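# Hang a clothes rail on two wall hooks

## Task

Set the clothes rail into both wall hooks and release it, so that the hooks alone hold up its weight.

## Robot and tools

Robot: two arms, left_arm and right_arm, each ending in a five-finger hand (a left hand on left_arm, a mirror-image right hand on right_arm). Base positions in the scene frame: left_arm about (-0.010, +0.418, 0) m, right_arm about (-0.035, -0.272, 0) m, both nearly unrotated. A camera stand sits behind the arms.

Scene frame: origin at table-top height, midway between the nominal bases; +z up, +x out over the table, +y toward left_arm. Reported hand positions, quaternions (wxyz), velocities and Hand targets use this frame; they can be off by a few centimetres.

Hand point: a point 0.05 m in front of the palm and 0.15 m from the wrist flange along the fingers. Its +z runs along straight fingers, +y points out of the palm, +x runs across the palm away from the thumb on the right hand and toward the thumb on the left hand. Straight fingers reach 0.06 to 0.07 m past the point. A wrist bracket on the little-finger side sticks out and can strike things; the wrist can hang below the hand point and touch the table first.

Row layout (28 numbers, all in [-1, 1], both arms always included): left_arm dx, dy, dz, rx, ry, rz, then left hand thumb_turn, thumb_bend, index, middle, ring, little, force_limit, speed; then the same 14 for right_arm.
Pose numbers are offsets, not poses: they are measured from that arm's Hand target as it stood when the action or move began, along the Hand target's own axes. 1.0 equals 0.6 m or 180 degrees; rx, ry, rz form one rotation vector. Every row of one action counts from the same start, not from the row before, and repeating an offset in a new call moves further. All six zeros re-request the current Hand target. The controller limits each step's orientation to within 32 degrees of the measured one.
Hand numbers are absolute targets: -1 open (straight; thumb_turn -1 means beside the palm), +1 closed (thumb_turn +1 means opposite the fingers). force_limit maps -1 to about 0 N and +1 to 10 N at the fingertip (15 N for the two thumb motors). speed rises from near zero at -1 to full at +0.48 and above; full travel takes 0.49 s. Close at speed -0.94 or lower for a soft grip. There is no no-change value: repeat the hand's last sent eight numbers, or, if nothing was sent yet, its hand_measured six plus hand_force_limit and hand_speed. A thumb in front can grip things about 0.035 to 0.065 m thick, handles down to 0.025 m.

Tools:
execute_actions(actions, cameras): actions is a list of actions, each a table of up to 15 rows played at 1/30 s per row; a shorter table keeps its final row for the remainder. cameras lists names (cam_high, cam_left_wrist, cam_right_wrist, or "all"); images come only when asked or when actions is empty.
move(target, speed, blend, stop_force, zero, blocking, cameras): straight-line paths for both arms. target is one 28-number row or up to 15 rows; every row's offsets count from the same starting Hand targets. speed in m/s, 0.002 to 3.6, default 0.25 (turn rate twice that in rad/s), one value or one per target. blend in m rounds corners of a list. stop_force in N, 3 to 120, ends an arm's path on contact push; zero (default true) re-zeroes before the move. blocking=false returns early (not with stop_force). Paths do not avoid obstacles; avoid passing near an arm's own base.
wait(seconds 0 to 10), stop() to brake a running move, zoom_image(camera, region [x0, y0, x1, y1] pixels, at most 504 by 504), show_instructions() for reference images, zero_wrist_force(arm: left_arm or right_arm), finished_scene(scene: the current scene number).

Results: per arm end_effector_position (m), quat, velocities, Hand target, joint positions, velocities ("within noise" when still) and torques; Wrist force and Wrist torque in the end effector's axes plus a line with the peak since last shown. hand_measured, hand_stopped_by (moving, target, force, stalled, fault) and hand_load_n (positive when pushed open; a lost grip shows as load near 0) list six values in motor order. move adds a "move:" line: done, off_target, moving, held or fault, and limits such as paced or held.

Cautions: a joint contact torque over 139 N m (shoulder, elbow) or 26 N m (wrists), or an outside force near 150 N (±25), stops the arm for 10 s; the arms are stiff, so aiming even slightly past a firm contact can trigger this. Move slowly near contact and prefer stop_force. Keep the arms from pressing on each other or a hand gripping the other's fingers. Do not drop the rail, release it while moving, let it fall off the table, slam it, or overload fingers. Motors heat while holding loads or straining; 70 °C gives MOTOR HOT, 85 °C brakes the arm for a while. Cameras are 672x504.

Each tool is called after "Call:" in YAML: its name, and indented under it one key for each argument.

Reference images:

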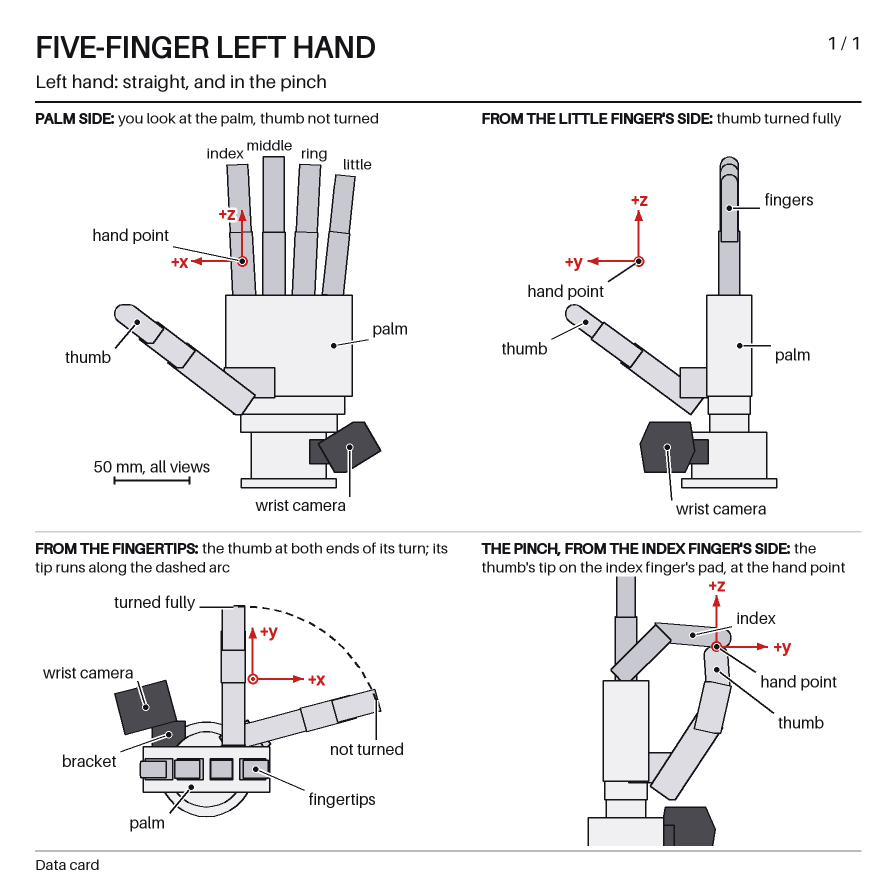

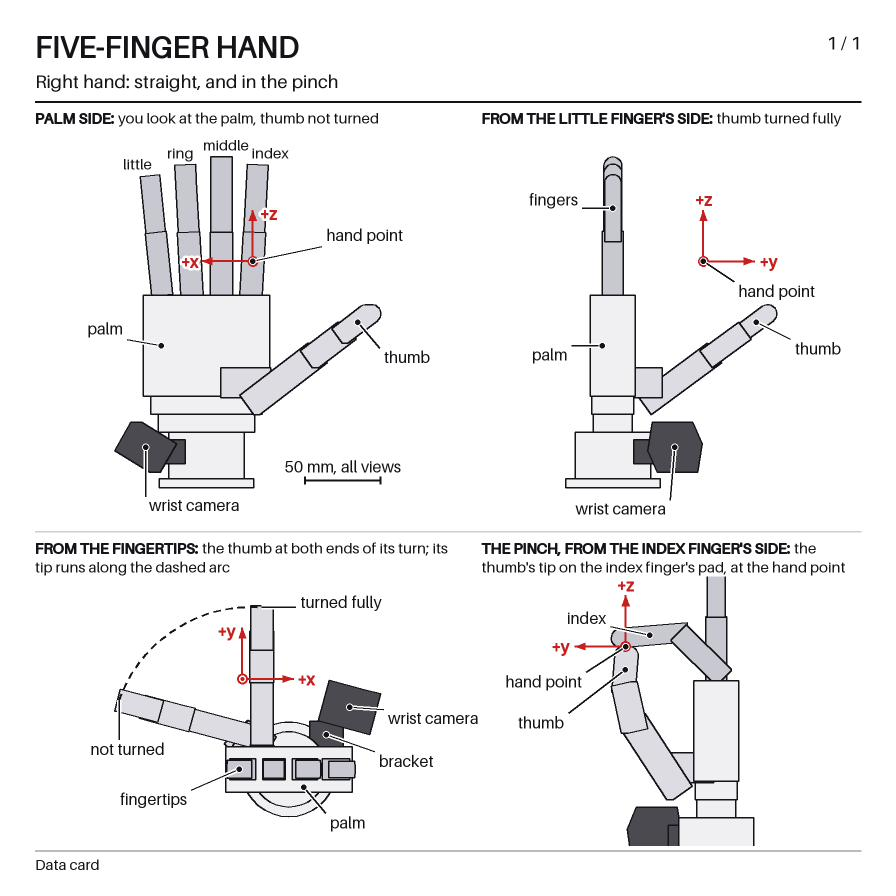

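## Session

Call:
execute_actions:
  actions: []

Scene clock: 0.00 s.
left_arm: end_effector_position=(+0.3667, +0.1071, +0.2892) hand_measured=(-1.000, -1.000, -1.000, -1.000, -1.000, -1.000) hand_load_n=(+0.0, -0.5, +0.0, +0.0, +0.0, +0.0) hand_stopped_by=(target, target, target, target, target, target) hand_force_limit=0.00 hand_speed=-0.80 end_effector_quat_wxyz=(+0.123, -0.528, +0.626, -0.561) | right_arm: end_effector_position=(+0.0784, -0.1101, +0.2456) hand_measured=(-1.000, -1.000, -1.000, -1.000, -1.000, -1.000) hand_load_n=(+0.0, +0.0, +0.0, +0.0, +0.0, +0.0) hand_stopped_by=(target, target, target, target, target, target) hand_force_limit=0.00 hand_speed=-0.80 end_effector_quat_wxyz=(+0.171, +0.964, -0.206, +0.004)
Joint positions: left_arm=[3.121 -1.309 -2.015 2.893 -0.955 2.917] | right_arm=[0.628 -1.471 1.852 1.437 1.811 -3.666]
Joint velocities: within noise
Joint torques (N m): no reading
Wrist force (N): no reading
Wrist torque (N m): no reading
Wrist force, peak (N): no reading
Hand target: left_arm +0.3667, +0.1071, +0.2892; +0.123, -0.528, +0.626, -0.561 | right_arm +0.0784, -0.1101, +0.2456; +0.171, +0.964, -0.206, +0.004

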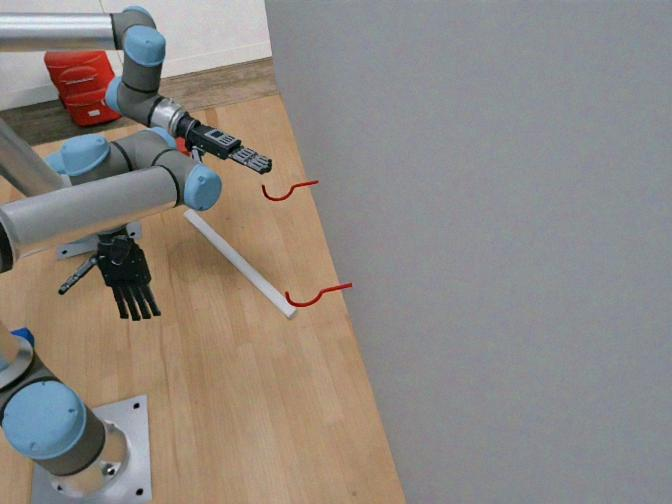

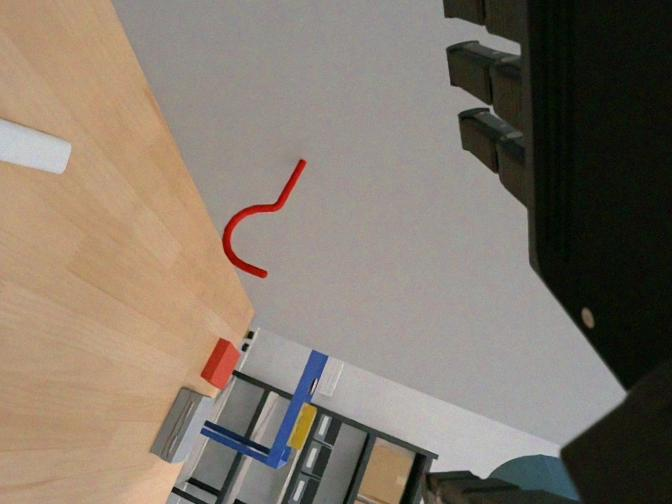

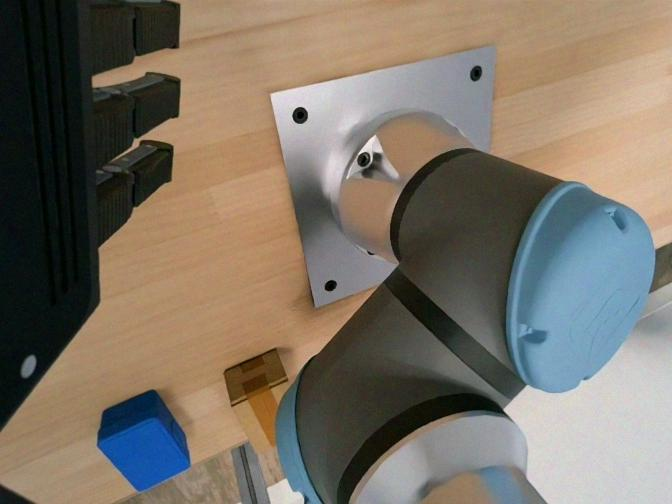

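Call:
zoom_image:
  camera: "cam_high"
  region: [160, 130, 400, 350]

Call:
zoom_image:
  camera: "cam_left_wrist"
  region: [0, 80, 400, 380]

Scaled by 2.100 from the camera's 672x504 image, which has a finer 960x720 frame.

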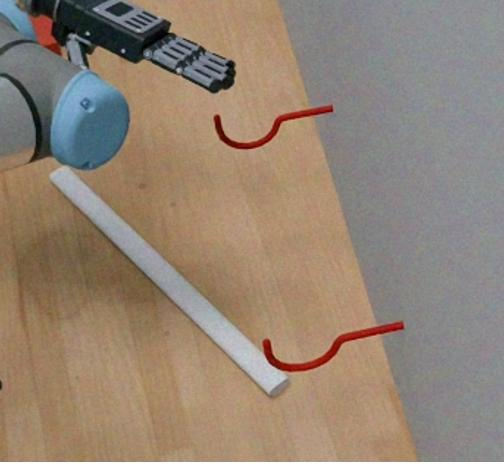

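Scaled by 1.260 from the camera's 672x504 image, which has a finer 960x720 frame.

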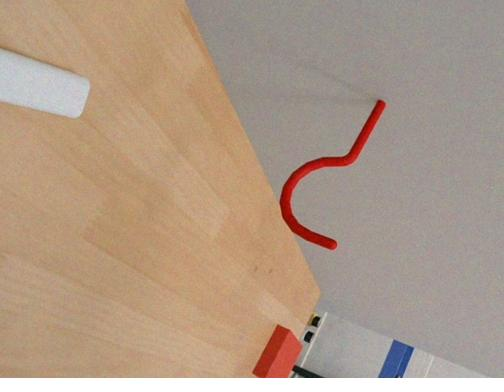

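Call:
zoom_image:
  camera: "cam_high"
  region: [40, 200, 240, 340]

Call:
zoom_image:
  camera: "cam_high"
  region: [240, 240, 380, 345]

Call:
zoom_image:
  camera: "cam_high"
  region: [170, 140, 340, 260]

Scaled by 2.520 from the camera's 672x504 image, which has a finer 960x720 frame.

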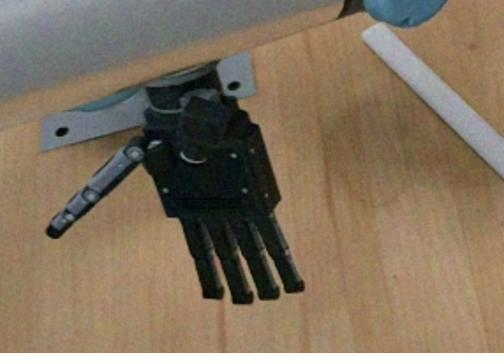

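Scaled by 3.600 from the camera's 672x504 image, which has a finer 960x720 frame.

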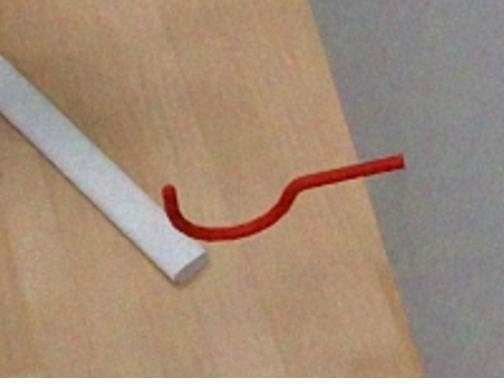

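Scaled by 2.965 from the camera's 672x504 image, which has a finer 960x720 frame.

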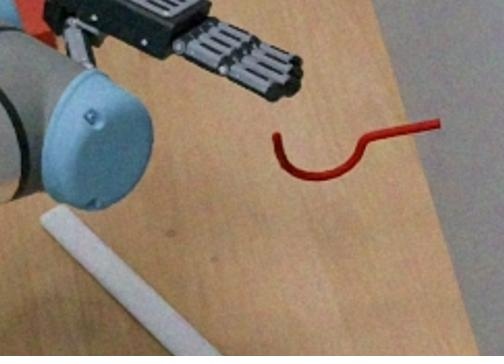

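Call:
move:
  target: [-0.5545,-0.2182,-0.4752,0.146,-0.277,-0.114,-1,-1,-1,-1,-1,-1,0,-0.8, 0,0,0,0,0,0,1,-0.6,-0.4,-0.4,-0.4,-0.4,0,0.2]
  speed: 0.3

Call:
move:
  target: [0,0,0,0,0,0,-1,-1,-1,-1,-1,-1,0,-0.8, 0.198,-0.6027,-0.1123,0.3559,0.0426,0.2496,1,-0.6,-0.4,-0.4,-0.4,-0.4,0,0.2]
  speed: 0.3
  cameras: ["all"]

Scene clock: 8.50 s.
left_arm: end_effector_position=(+0.3602, +0.5603, +0.3497) hand_measured=(-1.000, -1.000, -1.000, -1.000, -1.000, -1.000) hand_load_n=(+0.0, +0.0, +0.0, +0.0, +0.0, +0.0) hand_stopped_by=(target, target, target, target, target, target) hand_force_limit=0.00 hand_speed=-0.80 end_effector_quat_wxyz=(-0.386, +0.770, -0.279, +0.424) | right_arm: end_effector_position=(+0.0784, -0.1101, +0.2456) hand_measured=(+1.000, -0.600, -0.400, -0.400, -0.400, -0.400) hand_load_n=(+0.0, +0.0, +0.0, +0.0, +0.0, +0.0) hand_stopped_by=(target, target, target, target, target, target) hand_force_limit=0.00 hand_speed=0.20 end_effector_quat_wxyz=(+0.171, +0.964, -0.206, +0.004)
Joint positions: left_arm=[4.591 -1.057 -2.039 2.435 -0.589 3.23] | right_arm=[0.628 -1.471 1.852 1.437 1.811 -3.666]
Joint torques (N m): left_arm=[-6.39 -9.81 31.65 0.21 -0.82 -1.66] | right_arm=[0.59 -19.53 -17.23 2.59 0.44 0.08]
Wrist force (N): left_arm=[0.4 0.6 -0.1] | right_arm=[0.2 -0.2 -0.1]
Wrist torque (N m): left_arm=[0.13 -0.12 0.16] | right_arm=[0.00 -0.04 0.00]
Wrist force, peak (N): left_arm=[0.8 0.5 0.8] | right_arm=[0.2 -0.3 -0.3]
Hand target: left_arm +0.3602, +0.5603, +0.3498; -0.386, +0.770, -0.278, +0.424 | right_arm +0.0784, -0.1101, +0.2456; +0.171, +0.964, -0.206, +0.004
Off the commanded pose: left_arm 0.000 m, 0 deg | right_arm 0.000 m, 0 deg.
move: done

Scene clock: 11.53 s.
left_arm: end_effector_position=(+0.3602, +0.5603, +0.3498) hand_measured=(-1.000, -1.000, -1.000, -1.000, -1.000, -1.000) hand_load_n=(+0.0, +0.0, +0.0, +0.0, +0.0, +0.0) hand_stopped_by=(target, target, target, target, target, target) hand_force_limit=0.00 hand_speed=-0.80 end_effector_quat_wxyz=(-0.386, +0.770, -0.278, +0.424) | right_arm: end_effector_position=(+0.3351, +0.1752, +0.2000) hand_measured=(+1.000, -0.600, -0.400, -0.400, -0.400, -0.400) hand_load_n=(+0.0, +0.0, +0.0, +0.5, +0.0, +0.0) hand_stopped_by=(target, target, target, target, target, target) hand_force_limit=0.00 hand_speed=0.20 end_effector_quat_wxyz=(-0.354, +0.759, -0.495, +0.230)
Joint positions: left_arm=[4.591 -1.058 -2.039 2.435 -0.59 3.23] | right_arm=[0.692 -1.344 1.587 0.471 1.757 -2.981]
Joint torques (N m): left_arm=[-6.95 -10.17 30.77 0.5 -0.76 -1.56] | right_arm=[9.48 -20.31 -9.96 -2.06 1.78 2.64]
Wrist force (N): left_arm=[0.3 0.7 -0.2] | right_arm=[0.0 1.3 -0.8]
Wrist torque (N m): left_arm=[0.14 -0.10 0.14] | right_arm=[0.17 -0.02 -0.12]
Wrist force, peak (N): left_arm=[0.6 0.8 -0.1] | right_arm=[0.2 1.2 -1.0]
Hand target: left_arm +0.3602, +0.5603, +0.3498; -0.386, +0.770, -0.278, +0.424 | right_arm +0.3352, +0.1752, +0.2000; -0.354, +0.759, -0.495, +0.230
Off the commanded pose: left_arm 0.000 m, 0 deg | right_arm 0.000 m, 0 deg.
move: done
camera_calibration:
cam_left_wrist: T_world_to_cam=[[0.1979, 0.306456, 0.931085, -0.56978], [-0.0914627, -0.939955, 0.328816, 0.441485], [0.975946, -0.150232, -0.157988, -0.0936296], [0, 0, 0, 1]] pos_world=[0.244516, 0.575522, 0.370554]
cam_right_wrist: T_world_to_cam=[[-0.510476, -0.479912, -0.713511, 0.394132], [-0.7776, 0.611862, 0.144786, 0.128185], [0.367086, 0.628736, -0.685521, 0.0160687], [0, 0, 0, 1]] pos_world=[0.294973, 0.100614, 0.273673]

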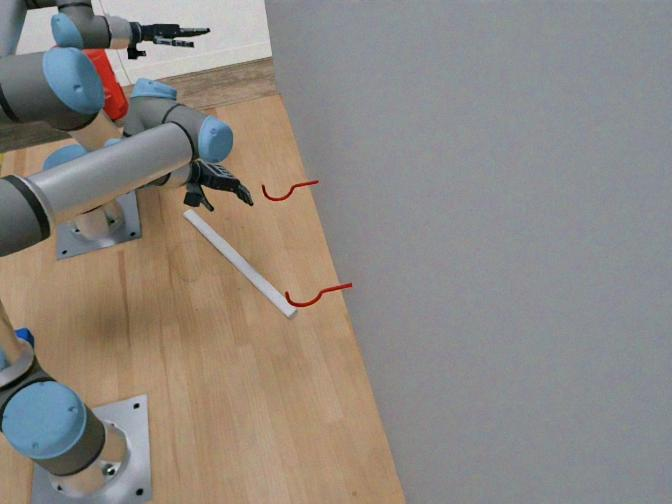

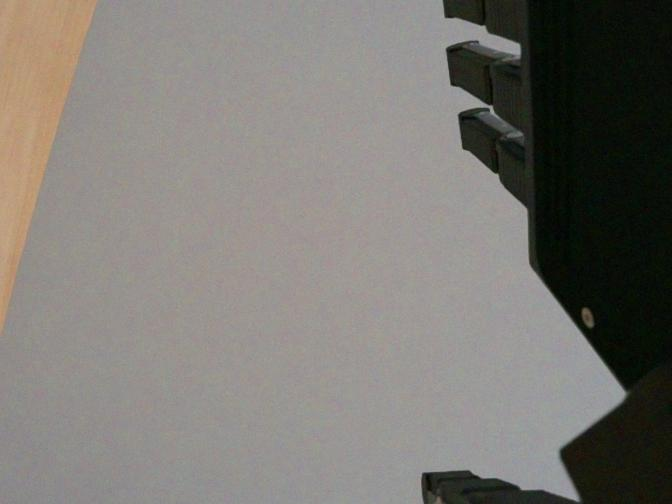

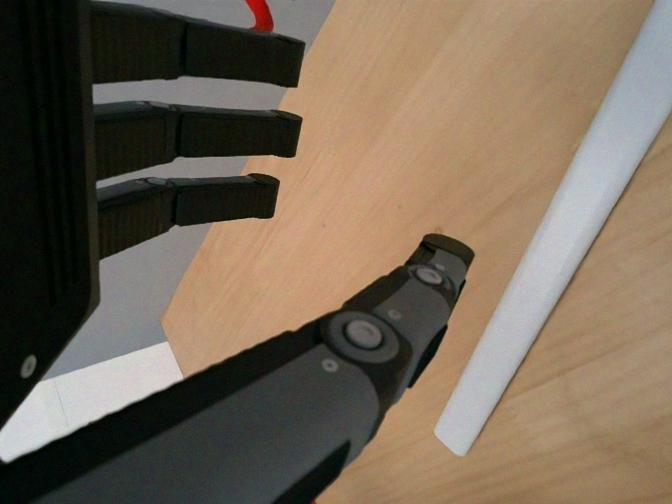

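Call:
zoom_image:
  camera: "cam_high"
  region: [170, 130, 290, 250]

Call:
zoom_image:
  camera: "cam_right_wrist"
  region: [400, 0, 672, 504]

Scaled by 4.200 from the camera's 672x504 image, which has a finer 960x720 frame.

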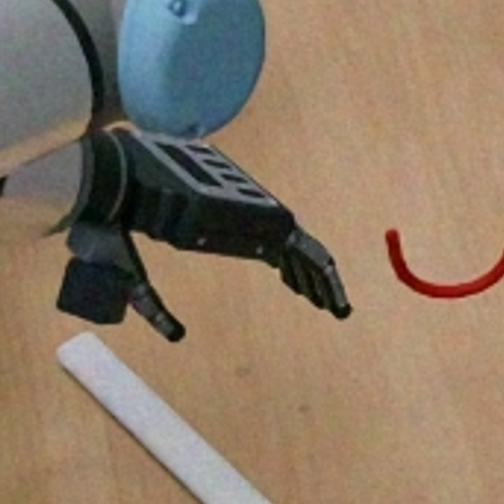

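Scaled by 1.000.

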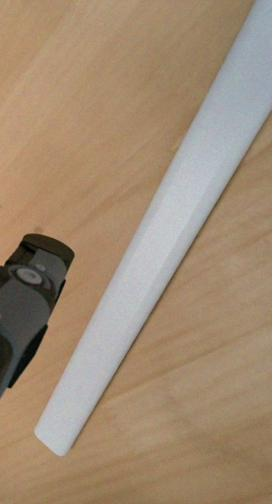

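Call:
move:
  target: [0,0,0,0,0,0,-1,-1,-1,-1,-1,-1,0,-0.8, 0.0458,0.109,0.1033,0,0,0,1,-0.6,-0.4,-0.4,-0.4,-0.4,0,0.2]
  speed: 0.2
  cameras: ["cam_high","cam_right_wrist"]

Call:
zoom_image:
  camera: "cam_high"
  region: [170, 150, 310, 330]

Scene clock: 14.97 s.
left_arm: end_effector_position=(+0.3602, +0.5603, +0.3498) hand_measured=(-1.000, -1.000, -1.000, -1.000, -1.000, -1.000) hand_load_n=(+0.0, +0.0, -0.5, +0.0, +0.0, +0.0) hand_stopped_by=(target, target, target, target, target, target) hand_force_limit=0.00 hand_speed=-0.80 end_effector_quat_wxyz=(-0.386, +0.770, -0.278, +0.424) | right_arm: end_effector_position=(+0.3512, +0.1524, +0.1101) hand_measured=(+1.000, -0.600, -0.400, -0.400, -0.400, -0.400) hand_load_n=(+0.0, +0.0, +0.0, +0.0, +0.0, +0.0) hand_stopped_by=(target, target, target, target, target, target) hand_force_limit=0.00 hand_speed=0.20 end_effector_quat_wxyz=(-0.354, +0.759, -0.495, +0.230)
Joint positions: left_arm=[4.591 -1.058 -2.039 2.435 -0.59 3.23] | right_arm=[0.623 -1.292 1.764 0.234 1.705 -3.027]
Joint torques (N m): left_arm=[-6.6 -9.81 31.48 0.44 -0.61 -1.52] | right_arm=[-7.86 -19.89 -9.51 -1.6 -1.24 -2.39]
Wrist force (N): left_arm=[0.3 0.5 0.1] | right_arm=[0.0 1.2 -0.9]
Wrist torque (N m): left_arm=[0.10 -0.10 0.15] | right_arm=[0.17 -0.02 0.01]
Wrist force, peak (N): left_arm=[0.5 0.8 0.0] | right_arm=[0.1 1.8 -0.4]
Hand target: left_arm +0.3602, +0.5603, +0.3498; -0.386, +0.770, -0.278, +0.424 | right_arm +0.3512, +0.1524, +0.1100; -0.354, +0.759, -0.495, +0.230
Off the commanded pose: left_arm 0.000 m, 0 deg | right_arm 0.000 m, 0 deg.
move: done
camera_calibration:
cam_right_wrist: T_world_to_cam=[[-0.510399, -0.479813, -0.713633, 0.327203], [-0.777557, 0.611943, 0.144677, 0.167594], [0.367285, 0.628733, -0.685417, -0.0371783], [0, 0, 0, 1]] pos_world=[0.310973, 0.0778137, 0.183774]
Images, in order (width x height): cam_high 672x504, cam_right_wrist 672x504.

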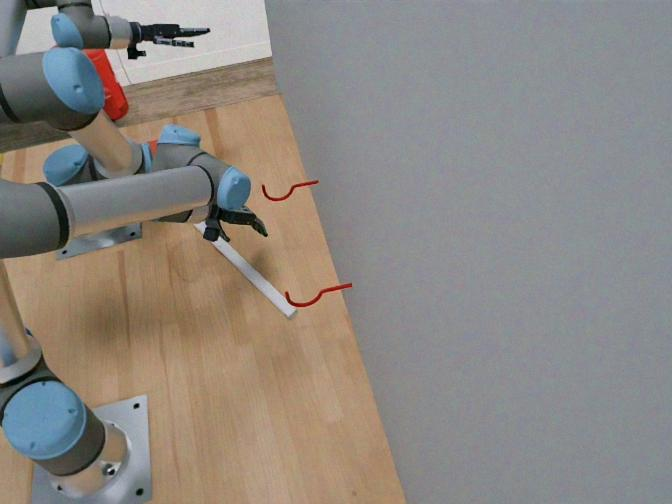

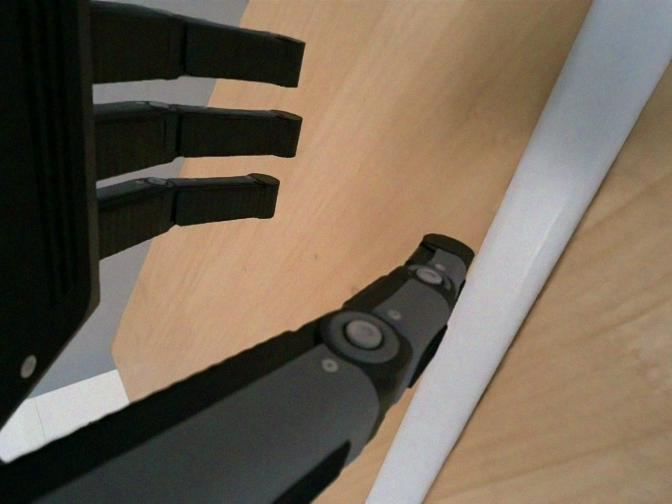

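Scaled by 2.800 from the camera's 672x504 image, which has a finer 960x720 frame.

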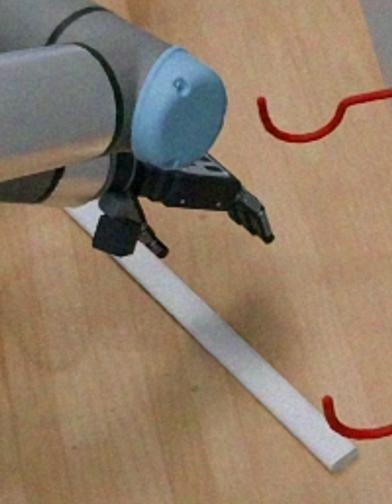

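Call:
zoom_image:
  camera: "cam_high"
  region: [250, 260, 310, 320]

Call:
zoom_image:
  camera: "cam_right_wrist"
  region: [360, 150, 672, 504]

Scaled by 8.400 from the camera's 672x504 image, which has a finer 960x720 frame.

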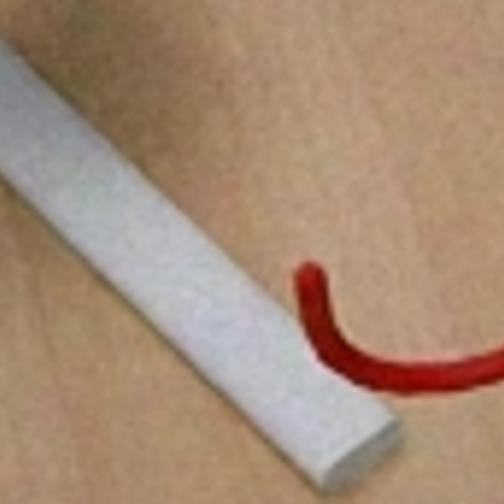

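Scaled by 1.424 from the camera's 672x504 image, which has a finer 960x720 frame.

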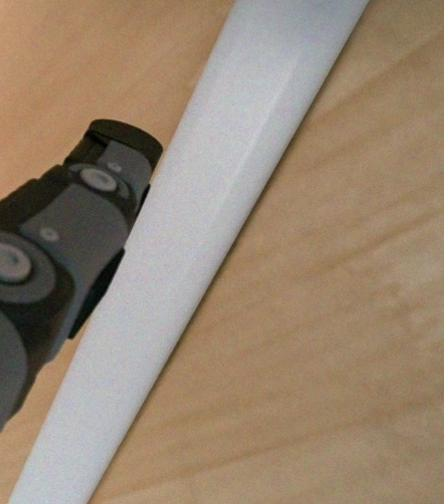

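Call:
move:
  target: [0,0,0,0,0,0,-1,-1,-1,-1,-1,-1,0,-0.8, -0.0158,0.0762,0.0388,0,0,0,1,-1,-0.4,-0.4,-0.4,-0.4,0,0.2]
  speed: 0.15
  cameras: ["cam_high","cam_right_wrist"]

Call:
zoom_image:
  camera: "cam_high"
  region: [180, 180, 300, 300]

Scene clock: 17.93 s.
left_arm: end_effector_position=(+0.3602, +0.5603, +0.3498) hand_measured=(-1.000, -1.000, -1.000, -1.000, -1.000, -1.000) hand_load_n=(-0.5, +0.0, +0.0, +0.0, +0.0, +0.0) hand_stopped_by=(target, target, target, target, target, target) hand_force_limit=0.00 hand_speed=-0.80 end_effector_quat_wxyz=(-0.386, +0.770, -0.278, +0.424) | right_arm: end_effector_position=(+0.3368, +0.1564, +0.0601) hand_measured=(+1.000, -1.000, -0.400, -0.400, -0.400, -0.400) hand_load_n=(+0.0, +0.0, +0.0, +0.0, +0.0, +0.0) hand_stopped_by=(target, target, target, target, target, target) hand_force_limit=0.00 hand_speed=0.20 end_effector_quat_wxyz=(-0.354, +0.759, -0.495, +0.230)
Joint positions: left_arm=[4.591 -1.058 -2.039 2.435 -0.59 3.23] | right_arm=[0.652 -1.242 1.843 0.107 1.727 -3.008]
Joint torques (N m): left_arm=[-6.7 -9.69 30.29 0.49 -0.48 -1.43] | right_arm=[10.72 -21.29 -4.82 -1.43 1.54 2.13]
Wrist force (N): left_arm=[0.4 0.4 -0.2] | right_arm=[-0.1 1.1 -0.9]
Wrist torque (N m): left_arm=[0.10 -0.11 0.16] | right_arm=[0.14 -0.02 -0.14]
Wrist force, peak (N): left_arm=[0.6 0.7 -0.1] | right_arm=[-0.2 1.7 -0.6]
Hand target: left_arm +0.3602, +0.5603, +0.3498; -0.386, +0.770, -0.278, +0.424 | right_arm +0.3368, +0.1564, +0.0600; -0.354, +0.759, -0.495, +0.230
Off the commanded pose: left_arm 0.000 m, 0 deg | right_arm 0.000 m, 0 deg.
move: done
camera_calibration:
cam_right_wrist: T_world_to_cam=[[-0.510399, -0.479813, -0.713633, 0.286142], [-0.777557, 0.611943, 0.144677, 0.161261], [0.367285, 0.628733, -0.685417, -0.0687119], [0, 0, 0, 1]] pos_world=[0.296673, 0.0818137, 0.133774]
Images, in order (width x height): cam_high 672x504, cam_right_wrist 672x504.

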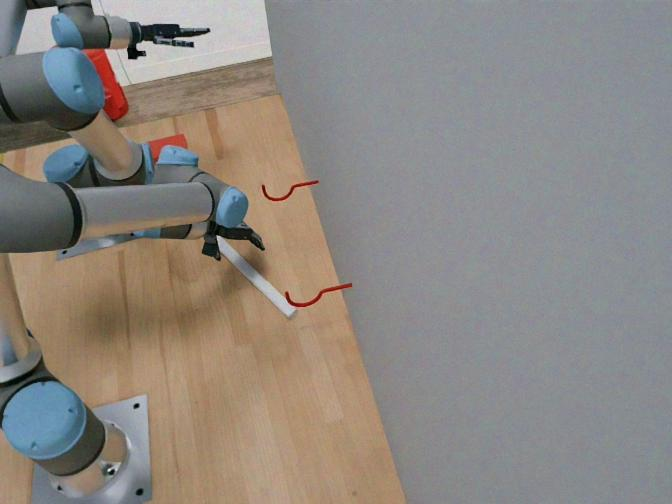

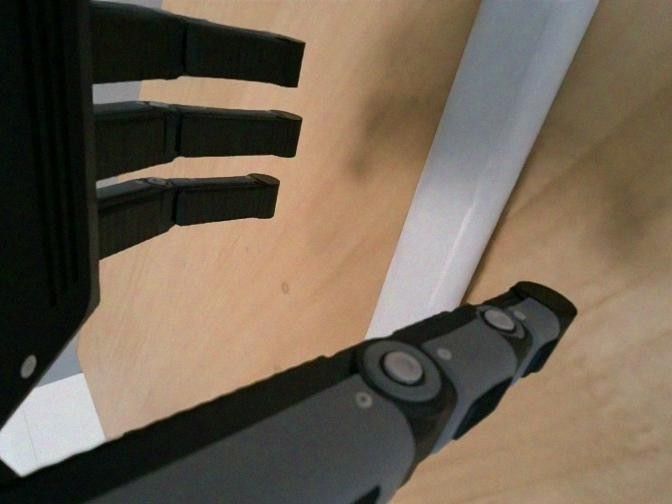

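Scaled by 4.200 from the camera's 672x504 image, which has a finer 960x720 frame.

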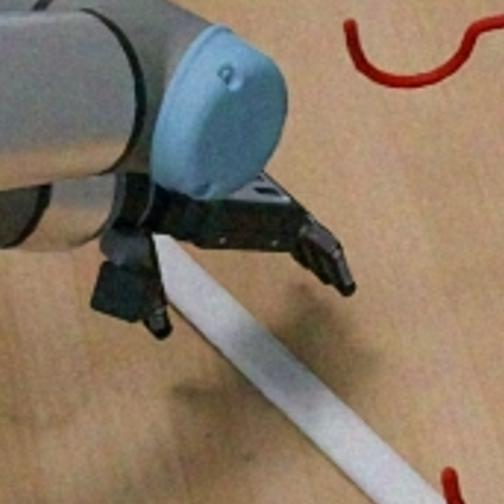

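Call:
move:
  target:
    - [0,0,0,0,0,0,-1,-1,-1,-1,-1,-1,0,-0.8, 0,0.0255,0.0214,0,0,0,1,-1,-0.4,-0.4,-0.4,-0.4,0,0.2]
    - [0,0,0,0,0,0,-1,-1,-1,-1,-1,-1,0,-0.8, 0,0.0574,0.0482,0,0,0,1,-1,-0.4,-0.4,-0.4,-0.4,0,0.2]
  speed: [0.05, 0.008]
  stop_force: 3.5
  cameras: ["cam_high","cam_right_wrist"]

Call:
zoom_image:
  camera: "cam_high"
  region: [180, 180, 300, 300]

Scene clock: 22.70 s.
left_arm: end_effector_position=(+0.3602, +0.5603, +0.3498) hand_measured=(-1.000, -1.000, -1.000, -1.000, -1.000, -1.000) hand_load_n=(+0.0, +0.0, +0.0, +0.0, +0.0, +0.0) hand_stopped_by=(target, target, target, target, target, target) hand_force_limit=0.00 hand_speed=-0.80 end_effector_quat_wxyz=(-0.386, +0.770, -0.278, +0.424) | right_arm: end_effector_position=(+0.3367, +0.1565, +0.0247) hand_measured=(+1.000, -1.000, -0.400, -0.400, -0.400, -0.400) hand_load_n=(+0.0, +0.0, +0.0, +0.0, +0.0, +0.0) hand_stopped_by=(target, target, target, target, target, target) hand_force_limit=0.00 hand_speed=0.20 end_effector_quat_wxyz=(-0.354, +0.759, -0.495, +0.230)
Joint positions: left_arm=[4.591 -1.058 -2.039 2.435 -0.59 3.23] | right_arm=[0.652 -1.189 1.879 0.019 1.727 -3.008]
Joint torques (N m): left_arm=[-6.25 -8.81 30.14 0.44 -0.57 -1.4] | right_arm=[7.01 -36.72 -26.71 3.02 -0.26 1.8]
Wrist force (N): left_arm=[0.4 0.6 0.1] | right_arm=[-0.2 -2.0 -5.1]
Wrist torque (N m): left_arm=[0.11 -0.10 0.15] | right_arm=[0.41 0.08 -0.20]
Wrist force, peak (N): left_arm=[0.6 0.8 0.0] | right_arm=[0.6 -5.7 -9.8]
Hand target: left_arm +0.3602, +0.5603, +0.3498; -0.386, +0.770, -0.278, +0.424 | right_arm +0.3367, +0.1565, +0.0247; -0.354, +0.759, -0.495, +0.230 (not the last commanded pose)
Off the commanded pose: left_arm 0.000 m, 0 deg | right_arm 0.010 m, 0 deg.
move: contact (right_arm); path passed 1 of 2 targets
camera_calibration:
cam_right_wrist: T_world_to_cam=[[-0.510399, -0.479813, -0.713633, 0.260805], [-0.777557, 0.611943, 0.144677, 0.166258], [0.367285, 0.628733, -0.685417, -0.0930703], [0, 0, 0, 1]] pos_world=[0.296573, 0.0819137, 0.0982736]
Images, in order (width x height): cam_high 672x504, cam_right_wrist 672x504.

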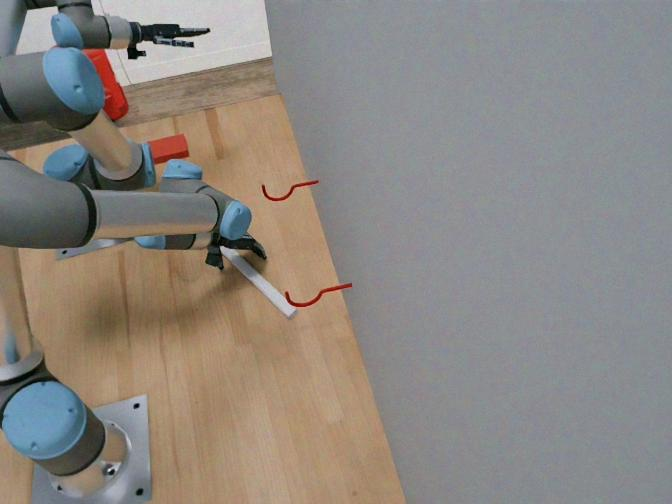

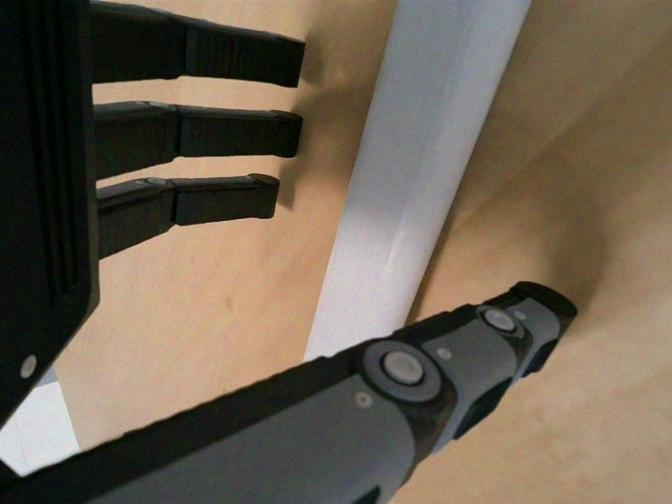

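Scaled by 4.200 from the camera's 672x504 image, which has a finer 960x720 frame.

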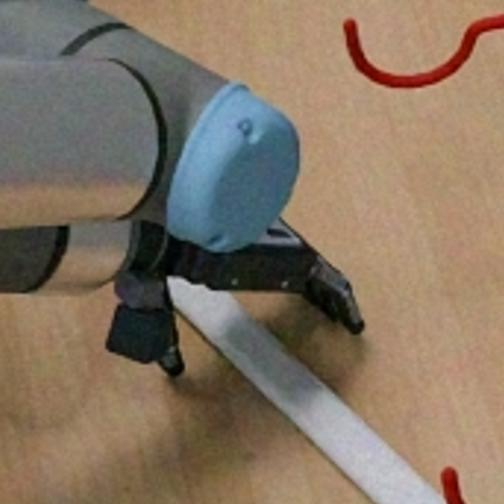

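Call:
move:
  target:
    - [0,0,0,0,0,0,-1,-1,-1,-1,-1,-1,0,-0.8, 0,-0.0051,-0.0043,0,0,0,1,-0.6,-0.16,-0.16,-0.16,-0.16,-0.2,-0.6]
  speed: 0.03
  cameras: ["cam_right_wrist"]

Scene clock: 24.17 s.
left_arm: end_effector_position=(+0.3602, +0.5603, +0.3498) hand_measured=(-1.000, -1.000, -1.000, -1.000, -1.000, -1.000) hand_load_n=(-0.5, +0.0, +0.0, +0.0, +0.0, +0.0) hand_stopped_by=(target, target, target, target, target, target) hand_force_limit=0.00 hand_speed=-0.80 end_effector_quat_wxyz=(-0.386, +0.770, -0.278, +0.424) | right_arm: end_effector_position=(+0.3367, +0.1565, +0.0287) hand_measured=(+1.000, -0.600, -0.160, -0.368, -0.160, -0.160) hand_load_n=(+0.0, +0.0, +0.0, +0.0, +0.0, +0.0) hand_stopped_by=(target, target, target, force, target, target) hand_force_limit=-0.20 hand_speed=-0.60 end_effector_quat_wxyz=(-0.354, +0.759, -0.495, +0.230)
Joint positions: left_arm=[4.591 -1.058 -2.039 2.435 -0.59 3.23] | right_arm=[0.652 -1.195 1.876 0.029 1.727 -3.008]
Joint torques (N m): left_arm=[-5.65 -9.16 30.12 0.34 -0.36 -1.56] | right_arm=[3.36 -37.79 -28.82 2.95 -0.4 0.95]
Wrist force (N): left_arm=[0.2 0.4 -0.1] | right_arm=[0.0 1.0 -0.8]
Wrist torque (N m): left_arm=[0.09 -0.08 0.15] | right_arm=[0.13 -0.03 -0.14]
Wrist force, peak (N): left_arm=[0.4 0.9 0.0] | right_arm=[-0.1 -6.8 -2.1]
Hand target: left_arm +0.3602, +0.5603, +0.3498; -0.386, +0.770, -0.278, +0.424 | right_arm +0.3367, +0.1564, +0.0287; -0.354, +0.759, -0.495, +0.230
Off the commanded pose: left_arm 0.000 m, 0 deg | right_arm 0.000 m, 0 deg.
move: done
camera_calibration:
cam_right_wrist: T_world_to_cam=[[-0.510399, -0.479813, -0.713633, 0.26366], [-0.777557, 0.611943, 0.144677, 0.165679], [0.367285, 0.628733, -0.685417, -0.0903286], [0, 0, 0, 1]] pos_world=[0.296573, 0.0819137, 0.102274]
Images, in order (width x height): cam_right_wrist 672x504.

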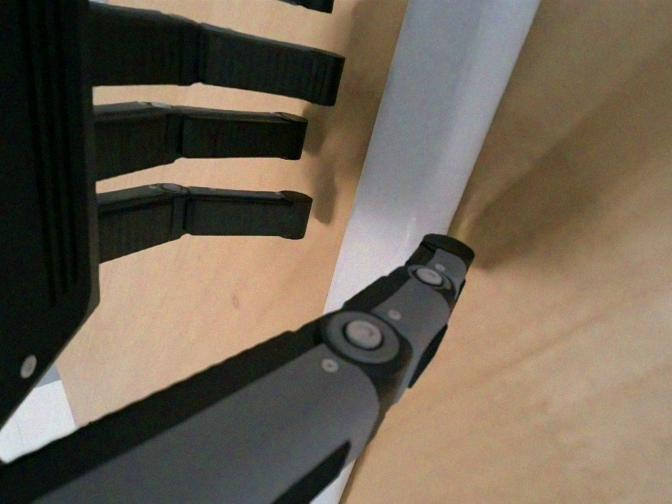

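Call:
move:
  target:
    - [0,0,0,0,0,0,-1,-1,-1,-1,-1,-1,0,-0.8, 0,-0.0045,-0.0037,0,0,0,1,-0.6,-0.16,-0.16,-0.16,-0.16,-0.2,-0.6]
  speed: 0.03

Call:
move:
  target:
    - [0,0,0,0,0,0,-1,-1,-1,-1,-1,-1,0,-0.8, 0,0,0,0,0,0,1,-0.6,0.3,0.3,0.3,0.3,-0.3,-0.88]
  speed: 0.03
  cameras: ["cam_right_wrist","cam_high"]

Scene clock: 25.13 s.
left_arm: end_effector_position=(+0.3602, +0.5603, +0.3498) hand_measured=(-1.000, -1.000, -1.000, -1.000, -1.000, -1.000) hand_load_n=(+0.0, +0.0, -0.5, +0.0, +0.0, +0.0) hand_stopped_by=(target, target, target, target, target, target) hand_force_limit=0.00 hand_speed=-0.80 end_effector_quat_wxyz=(-0.386, +0.770, -0.278, +0.424) | right_arm: end_effector_position=(+0.3368, +0.1565, +0.0321) hand_measured=(+1.000, -0.600, -0.160, -0.368, -0.160, -0.160) hand_load_n=(+0.0, +0.5, +0.0, -0.5, +0.0, +0.0) hand_stopped_by=(target, target, target, force, target, target) hand_force_limit=-0.20 hand_speed=-0.60 end_effector_quat_wxyz=(-0.354, +0.759, -0.495, +0.230)
Joint positions: left_arm=[4.591 -1.058 -2.039 2.435 -0.59 3.23] | right_arm=[0.652 -1.201 1.872 0.037 1.727 -3.008]
Joint torques (N m): left_arm=[-6.08 -9.5 29.7 0.42 -0.42 -1.66] | right_arm=[-5.27 -36.28 -29.31 2.92 -0.68 -0.63]
Wrist force (N): left_arm=[0.5 0.4 0.0] | right_arm=[-0.2 1.1 -0.9]
Wrist torque (N m): left_arm=[0.08 -0.13 0.17] | right_arm=[0.14 0.00 -0.14]
Wrist force, peak (N): left_arm=[0.4 0.9 0.1] | right_arm=[-0.1 1.2 -1.0]
Hand target: left_arm +0.3602, +0.5603, +0.3498; -0.386, +0.770, -0.278, +0.424 | right_arm +0.3368, +0.1565, +0.0322; -0.354, +0.759, -0.495, +0.230
Off the commanded pose: left_arm 0.000 m, 0 deg | right_arm 0.000 m, 0 deg.
move: done

Scene clock: 27.40 s.
left_arm: end_effector_position=(+0.3602, +0.5603, +0.3498) hand_measured=(-1.000, -1.000, -1.000, -1.000, -1.000, -1.000) hand_load_n=(+0.0, +0.0, +0.0, +0.0, +0.0, +0.0) hand_stopped_by=(target, target, target, target, target, target) hand_force_limit=0.00 hand_speed=-0.80 end_effector_quat_wxyz=(-0.386, +0.770, -0.278, +0.424) | right_arm: end_effector_position=(+0.3368, +0.1565, +0.0322) hand_measured=(+1.000, -0.600, +0.300, +0.300, +0.300, +0.300) hand_load_n=(+0.0, +0.0, +0.0, +0.0, +0.0, +0.0) hand_stopped_by=(target, target, target, target, target, target) hand_force_limit=-0.30 hand_speed=-0.88 end_effector_quat_wxyz=(-0.354, +0.759, -0.495, +0.230)
Joint positions: left_arm=[4.591 -1.058 -2.039 2.435 -0.59 3.23] | right_arm=[0.652 -1.201 1.872 0.037 1.727 -3.008]
Joint torques (N m): left_arm=[-5.65 -9.86 30.79 0.48 -0.44 -1.54] | right_arm=[-8.04 -34.56 -23.96 2.58 -0.62 -2.09]
Wrist force (N): left_arm=[0.2 0.7 -0.1] | right_arm=[0.0 1.1 -0.9]
Wrist torque (N m): left_arm=[0.14 -0.09 0.14] | right_arm=[0.15 -0.03 -0.13]
Wrist force, peak (N): left_arm=[0.4 0.9 -0.2] | right_arm=[-0.1 1.3 -1.0]
Hand target: left_arm +0.3602, +0.5603, +0.3498; -0.386, +0.770, -0.278, +0.424 | right_arm +0.3368, +0.1565, +0.0322; -0.354, +0.759, -0.495, +0.230
Off the commanded pose: left_arm 0.000 m, 0 deg | right_arm 0.000 m, 0 deg.
move: done
camera_calibration:
cam_right_wrist: T_world_to_cam=[[-0.510399, -0.479813, -0.713633, 0.266208], [-0.777557, 0.611943, 0.144677, 0.165251], [0.367285, 0.628733, -0.685417, -0.0879664], [0, 0, 0, 1]] pos_world=[0.296673, 0.0819137, 0.105774]
Images, in order (width x height): cam_high 672x504, cam_right_wrist 672x504.

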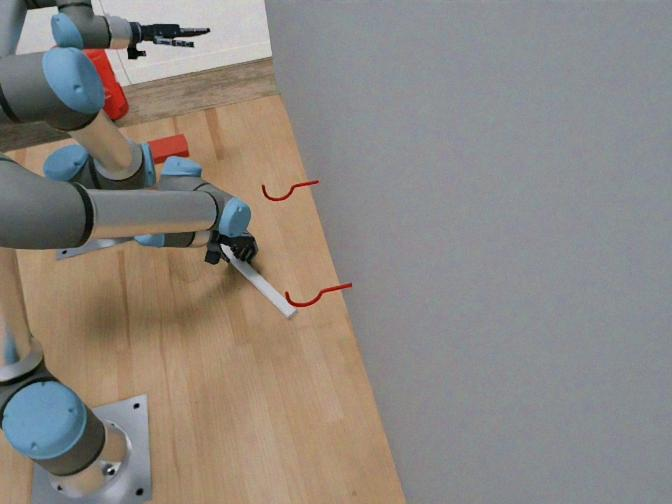

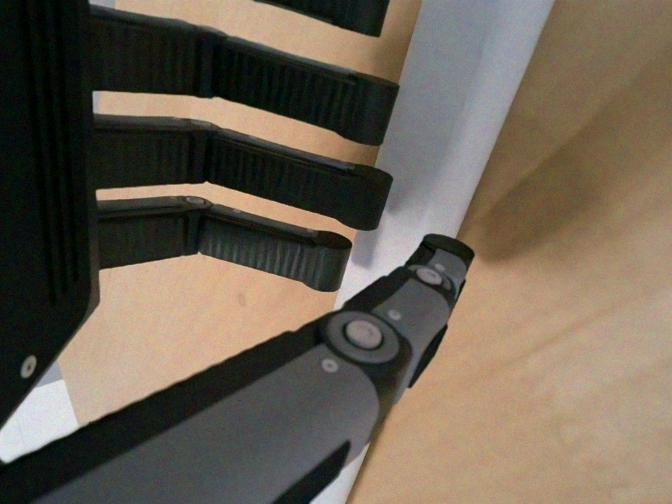

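Call:
move:
  target: [0,0,0,0,0,0,-1,-1,-1,-1,-1,-1,0,-0.8, 0,0,0,0,0,0,1,-0.6,-0.16,-0.1,-0.16,-0.16,-0.3,-0.4]
  speed: 0.03

Call:
move:
  target: [0,0,0,0,0,0,-1,-1,-1,-1,-1,-1,0,-0.8, 0,0.0128,0.0107,0,0,0,1,-0.6,-0.16,-0.1,-0.16,-0.16,-0.3,-0.4]
  speed: 0.01
  stop_force: 3
  cameras: ["cam_right_wrist"]

Scene clock: 28.63 s.
left_arm: end_effector_position=(+0.3602, +0.5603, +0.3498) hand_measured=(-1.000, -1.000, -1.000, -1.000, -1.000, -1.000) hand_load_n=(-0.5, +0.0, +0.0, +0.0, +0.0, +0.0) hand_stopped_by=(target, target, target, target, target, target) hand_force_limit=0.00 hand_speed=-0.80 end_effector_quat_wxyz=(-0.386, +0.770, -0.278, +0.424) | right_arm: end_effector_position=(+0.3368, +0.1565, +0.0322) hand_measured=(+1.000, -0.600, -0.160, -0.100, -0.160, -0.160) hand_load_n=(+0.0, +0.0, +0.0, +0.0, -0.5, +0.0) hand_stopped_by=(target, target, target, target, target, target) hand_force_limit=-0.30 hand_speed=-0.40 end_effector_quat_wxyz=(-0.354, +0.759, -0.495, +0.230)
Joint positions: left_arm=[4.591 -1.058 -2.039 2.435 -0.59 3.23] | right_arm=[0.652 -1.201 1.872 0.037 1.727 -3.008]
Joint torques (N m): left_arm=[-6.12 -10.74 31.07 0.36 -0.5 -1.77] | right_arm=[-7.47 -32.77 -22.51 2.57 -0.33 -2.09]
Wrist force (N): left_arm=[0.5 0.5 0.0] | right_arm=[-0.2 1.2 -0.7]
Wrist torque (N m): left_arm=[0.10 -0.13 0.17] | right_arm=[0.14 0.00 -0.15]
Wrist force, peak (N): left_arm=[0.4 0.8 -0.4] | right_arm=[0.0 1.2 -1.0]
Hand target: left_arm +0.3602, +0.5603, +0.3498; -0.386, +0.770, -0.278, +0.424 | right_arm +0.3368, +0.1565, +0.0322; -0.354, +0.759, -0.495, +0.230
Off the commanded pose: left_arm 0.000 m, 0 deg | right_arm 0.000 m, 0 deg.
move: done

Scene clock: 30.70 s.
left_arm: end_effector_position=(+0.3602, +0.5603, +0.3498) hand_measured=(-1.000, -1.000, -1.000, -1.000, -1.000, -1.000) hand_load_n=(+0.0, +0.0, +0.0, +0.0, -0.5, +0.0) hand_stopped_by=(target, target, target, target, target, target) hand_force_limit=0.00 hand_speed=-0.80 end_effector_quat_wxyz=(-0.386, +0.770, -0.278, +0.424) | right_arm: end_effector_position=(+0.3368, +0.1565, +0.0246) hand_measured=(+1.000, -0.600, -0.160, -0.100, -0.160, -0.160) hand_load_n=(+0.0, +0.0, +0.0, -0.5, +0.0, +0.0) hand_stopped_by=(target, target, target, target, target, target) hand_force_limit=-0.30 hand_speed=-0.40 end_effector_quat_wxyz=(-0.354, +0.759, -0.495, +0.230)
Joint positions: left_arm=[4.591 -1.058 -2.039 2.435 -0.59 3.23] | right_arm=[0.652 -1.189 1.879 0.019 1.727 -3.008]
Joint torques (N m): left_arm=[-5.52 -9.8 30.65 0.29 -0.54 -1.47] | right_arm=[-2.49 -35.2 -27.52 3.16 0.57 -1.05]
Wrist force (N): left_arm=[0.3 0.5 -0.4] | right_arm=[0.0 -1.3 -2.8]
Wrist torque (N m): left_arm=[0.12 -0.11 0.15] | right_arm=[0.26 0.02 -0.18]
Wrist force, peak (N): left_arm=[0.9 0.7 -0.1] | right_arm=[0.7 -6.0 -6.6]
Hand target: left_arm +0.3602, +0.5603, +0.3498; -0.386, +0.770, -0.278, +0.424 | right_arm +0.3368, +0.1565, +0.0246; -0.354, +0.759, -0.495, +0.230 (not the last commanded pose)
Off the commanded pose: left_arm 0.000 m, 0 deg | right_arm 0.002 m, 0 deg.
move: contact (right_arm)
camera_calibration:
cam_right_wrist: T_world_to_cam=[[-0.510399, -0.479813, -0.713633, 0.260856], [-0.777557, 0.611943, 0.144677, 0.166336], [0.367285, 0.628733, -0.685417, -0.093107], [0, 0, 0, 1]] pos_world=[0.296673, 0.0819137, 0.0982736]
Images, in order (width x height): cam_right_wrist 672x504.

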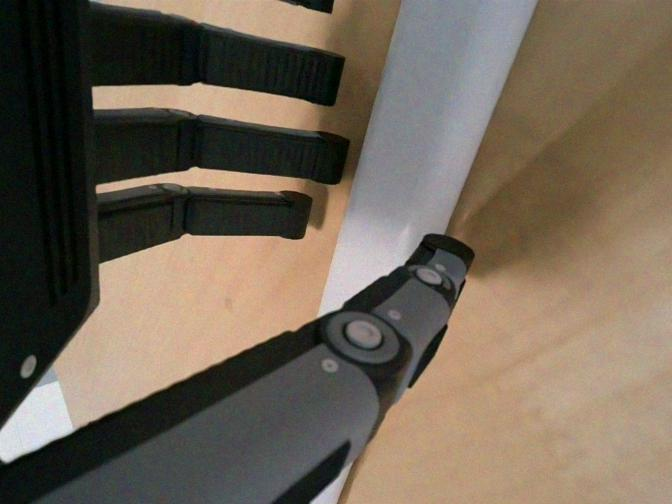

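Call:
move:
  target: [0,0,0,0,0,0,-1,-1,-1,-1,-1,-1,0,-0.8, 0,-0.0255,-0.0214,0.0556,0,0,1,-0.85,-0.3,-0.3,-0.3,-0.3,-0.3,-0.4]
  speed: 0.08
  cameras: ["cam_right_wrist"]

Scene clock: 33.07 s.
left_arm: end_effector_position=(+0.3602, +0.5603, +0.3498) hand_measured=(-1.000, -1.000, -1.000, -1.000, -1.000, -1.000) hand_load_n=(+0.0, +0.0, +0.0, +0.0, +0.0, +0.0) hand_stopped_by=(target, target, target, target, target, target) hand_force_limit=0.00 hand_speed=-0.80 end_effector_quat_wxyz=(-0.386, +0.770, -0.278, +0.424) | right_arm: end_effector_position=(+0.3368, +0.1564, +0.0446) hand_measured=(+1.000, -0.850, -0.300, -0.300, -0.300, -0.300) hand_load_n=(+0.0, +0.0, +0.0, +0.0, +0.0, +0.0) hand_stopped_by=(target, target, target, target, target, target) hand_force_limit=-0.30 hand_speed=-0.40 end_effector_quat_wxyz=(-0.419, +0.725, -0.473, +0.273)
Joint positions: left_arm=[4.591 -1.058 -2.039 2.435 -0.59 3.23] | right_arm=[0.671 -1.275 2.004 -0.195 1.764 -3.027]
Joint torques (N m): left_arm=[-6.07 -9.53 30.41 0.41 -0.59 -1.52] | right_arm=[10.8 -33.59 -3.3 -2.31 1.4 -2.4]
Wrist force (N): left_arm=[0.4 0.7 -0.3] | right_arm=[-0.1 1.2 -1.2]
Wrist torque (N m): left_arm=[0.14 -0.11 0.15] | right_arm=[0.16 -0.01 0.01]
Wrist force, peak (N): left_arm=[0.5 1.0 0.0] | right_arm=[0.0 -2.9 -14.3]
Hand target: left_arm +0.3602, +0.5603, +0.3498; -0.386, +0.770, -0.278, +0.424 | right_arm +0.3368, +0.1564, +0.0446; -0.419, +0.725, -0.473, +0.273
Off the commanded pose: left_arm 0.000 m, 0 deg | right_arm 0.000 m, 0 deg.
move: done
camera_calibration:
cam_right_wrist: T_world_to_cam=[[-0.387927, -0.425838, -0.817419, 0.229982], [-0.794013, 0.604755, 0.0617699, 0.173782], [0.468034, 0.673004, -0.572722, -0.125305], [0, 0, 0, 1]] pos_world=[0.285848, 0.0771705, 0.105492]
Images, in order (width x height): cam_right_wrist 672x504.

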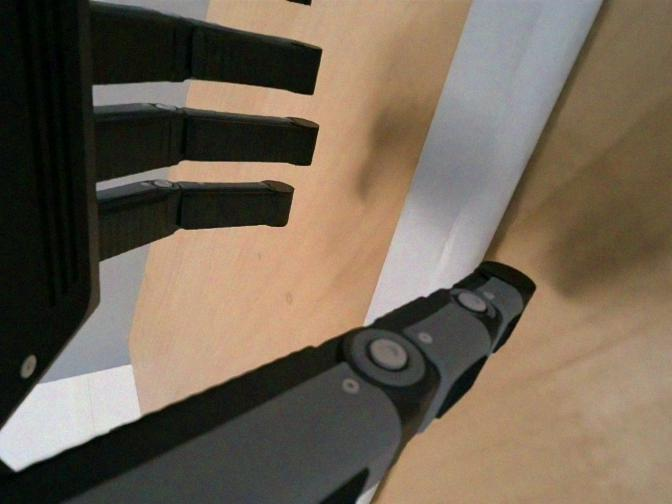

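Call:
move:
  target:
    - [0,0,0,0,0,0,-1,-1,-1,-1,-1,-1,0,-0.8, 0,0.0192,0.0111,0,0,0,1,-0.7,-0.15,-0.22,-0.15,-0.12,-0.3,-0.4]
    - [0,0,0,0,0,0,-1,-1,-1,-1,-1,-1,0,-0.8, 0,0.0384,0.0222,0,0,0,1,-0.7,-0.15,-0.22,-0.15,-0.12,-0.3,-0.4]
  speed: [0.04,0.005]
  stop_force: 3
  cameras: ["cam_right_wrist"]

Scene clock: 37.03 s.
left_arm: end_effector_position=(+0.3602, +0.5603, +0.3498) hand_measured=(-1.000, -1.000, -1.000, -1.000, -1.000, -1.000) hand_load_n=(-0.5, +0.0, +0.0, +0.0, +0.0, +0.0) hand_stopped_by=(target, target, target, target, target, target) hand_force_limit=0.00 hand_speed=-0.80 end_effector_quat_wxyz=(-0.386, +0.770, -0.278, +0.424) | right_arm: end_effector_position=(+0.3368, +0.1565, +0.0218) hand_measured=(+1.000, -0.700, -0.150, -0.220, -0.150, -0.120) hand_load_n=(-0.5, -0.5, +0.0, +0.0, +0.0, +0.0) hand_stopped_by=(target, target, target, target, target, target) hand_force_limit=-0.30 hand_speed=-0.40 end_effector_quat_wxyz=(-0.419, +0.725, -0.473, +0.273)
Joint positions: left_arm=[4.591 -1.058 -2.039 2.435 -0.59 3.23] | right_arm=[0.671 -1.234 2.025 -0.256 1.764 -3.027]
Joint torques (N m): left_arm=[-7.38 -9.51 29.68 0.39 -0.4 -1.42] | right_arm=[7.38 -33.63 -25.79 2.77 1.42 1.37]
Wrist force (N): left_arm=[0.3 0.8 -0.3] | right_arm=[-0.2 -1.8 -3.9]
Wrist torque (N m): left_arm=[0.16 -0.10 0.14] | right_arm=[0.00 0.03 -0.03]
Wrist force, peak (N): left_arm=[0.6 0.9 -0.2] | right_arm=[-0.3 -4.1 -6.7]
Hand target: left_arm +0.3602, +0.5603, +0.3498; -0.386, +0.770, -0.278, +0.424 | right_arm +0.3368, +0.1565, +0.0219; -0.419, +0.725, -0.473, +0.273 (not the last commanded pose)
Off the commanded pose: left_arm 0.000 m, 0 deg | right_arm 0.004 m, 0 deg.
move: contact (right_arm); path passed 1 of 2 targets
camera_calibration:
cam_right_wrist: T_world_to_cam=[[-0.387758, -0.425795, -0.817522, 0.211383], [-0.794051, 0.604715, 0.061668, 0.175206], [0.46811, 0.673067, -0.572586, -0.138343], [0, 0, 0, 1]] pos_world=[0.285848, 0.0771703, 0.0827923]
Images, in order (width x height): cam_right_wrist 672x504.

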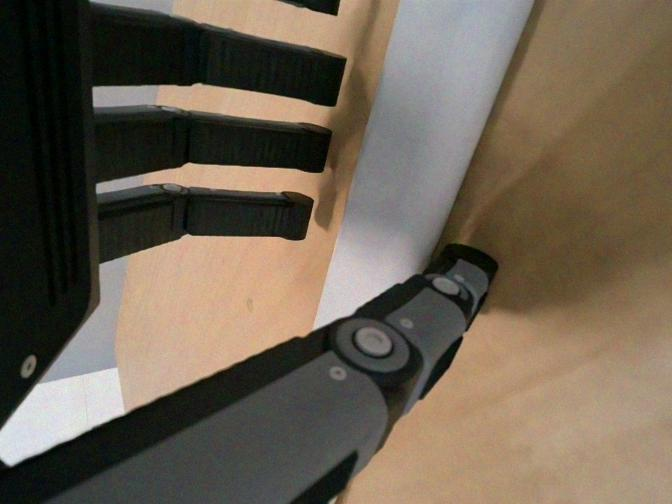

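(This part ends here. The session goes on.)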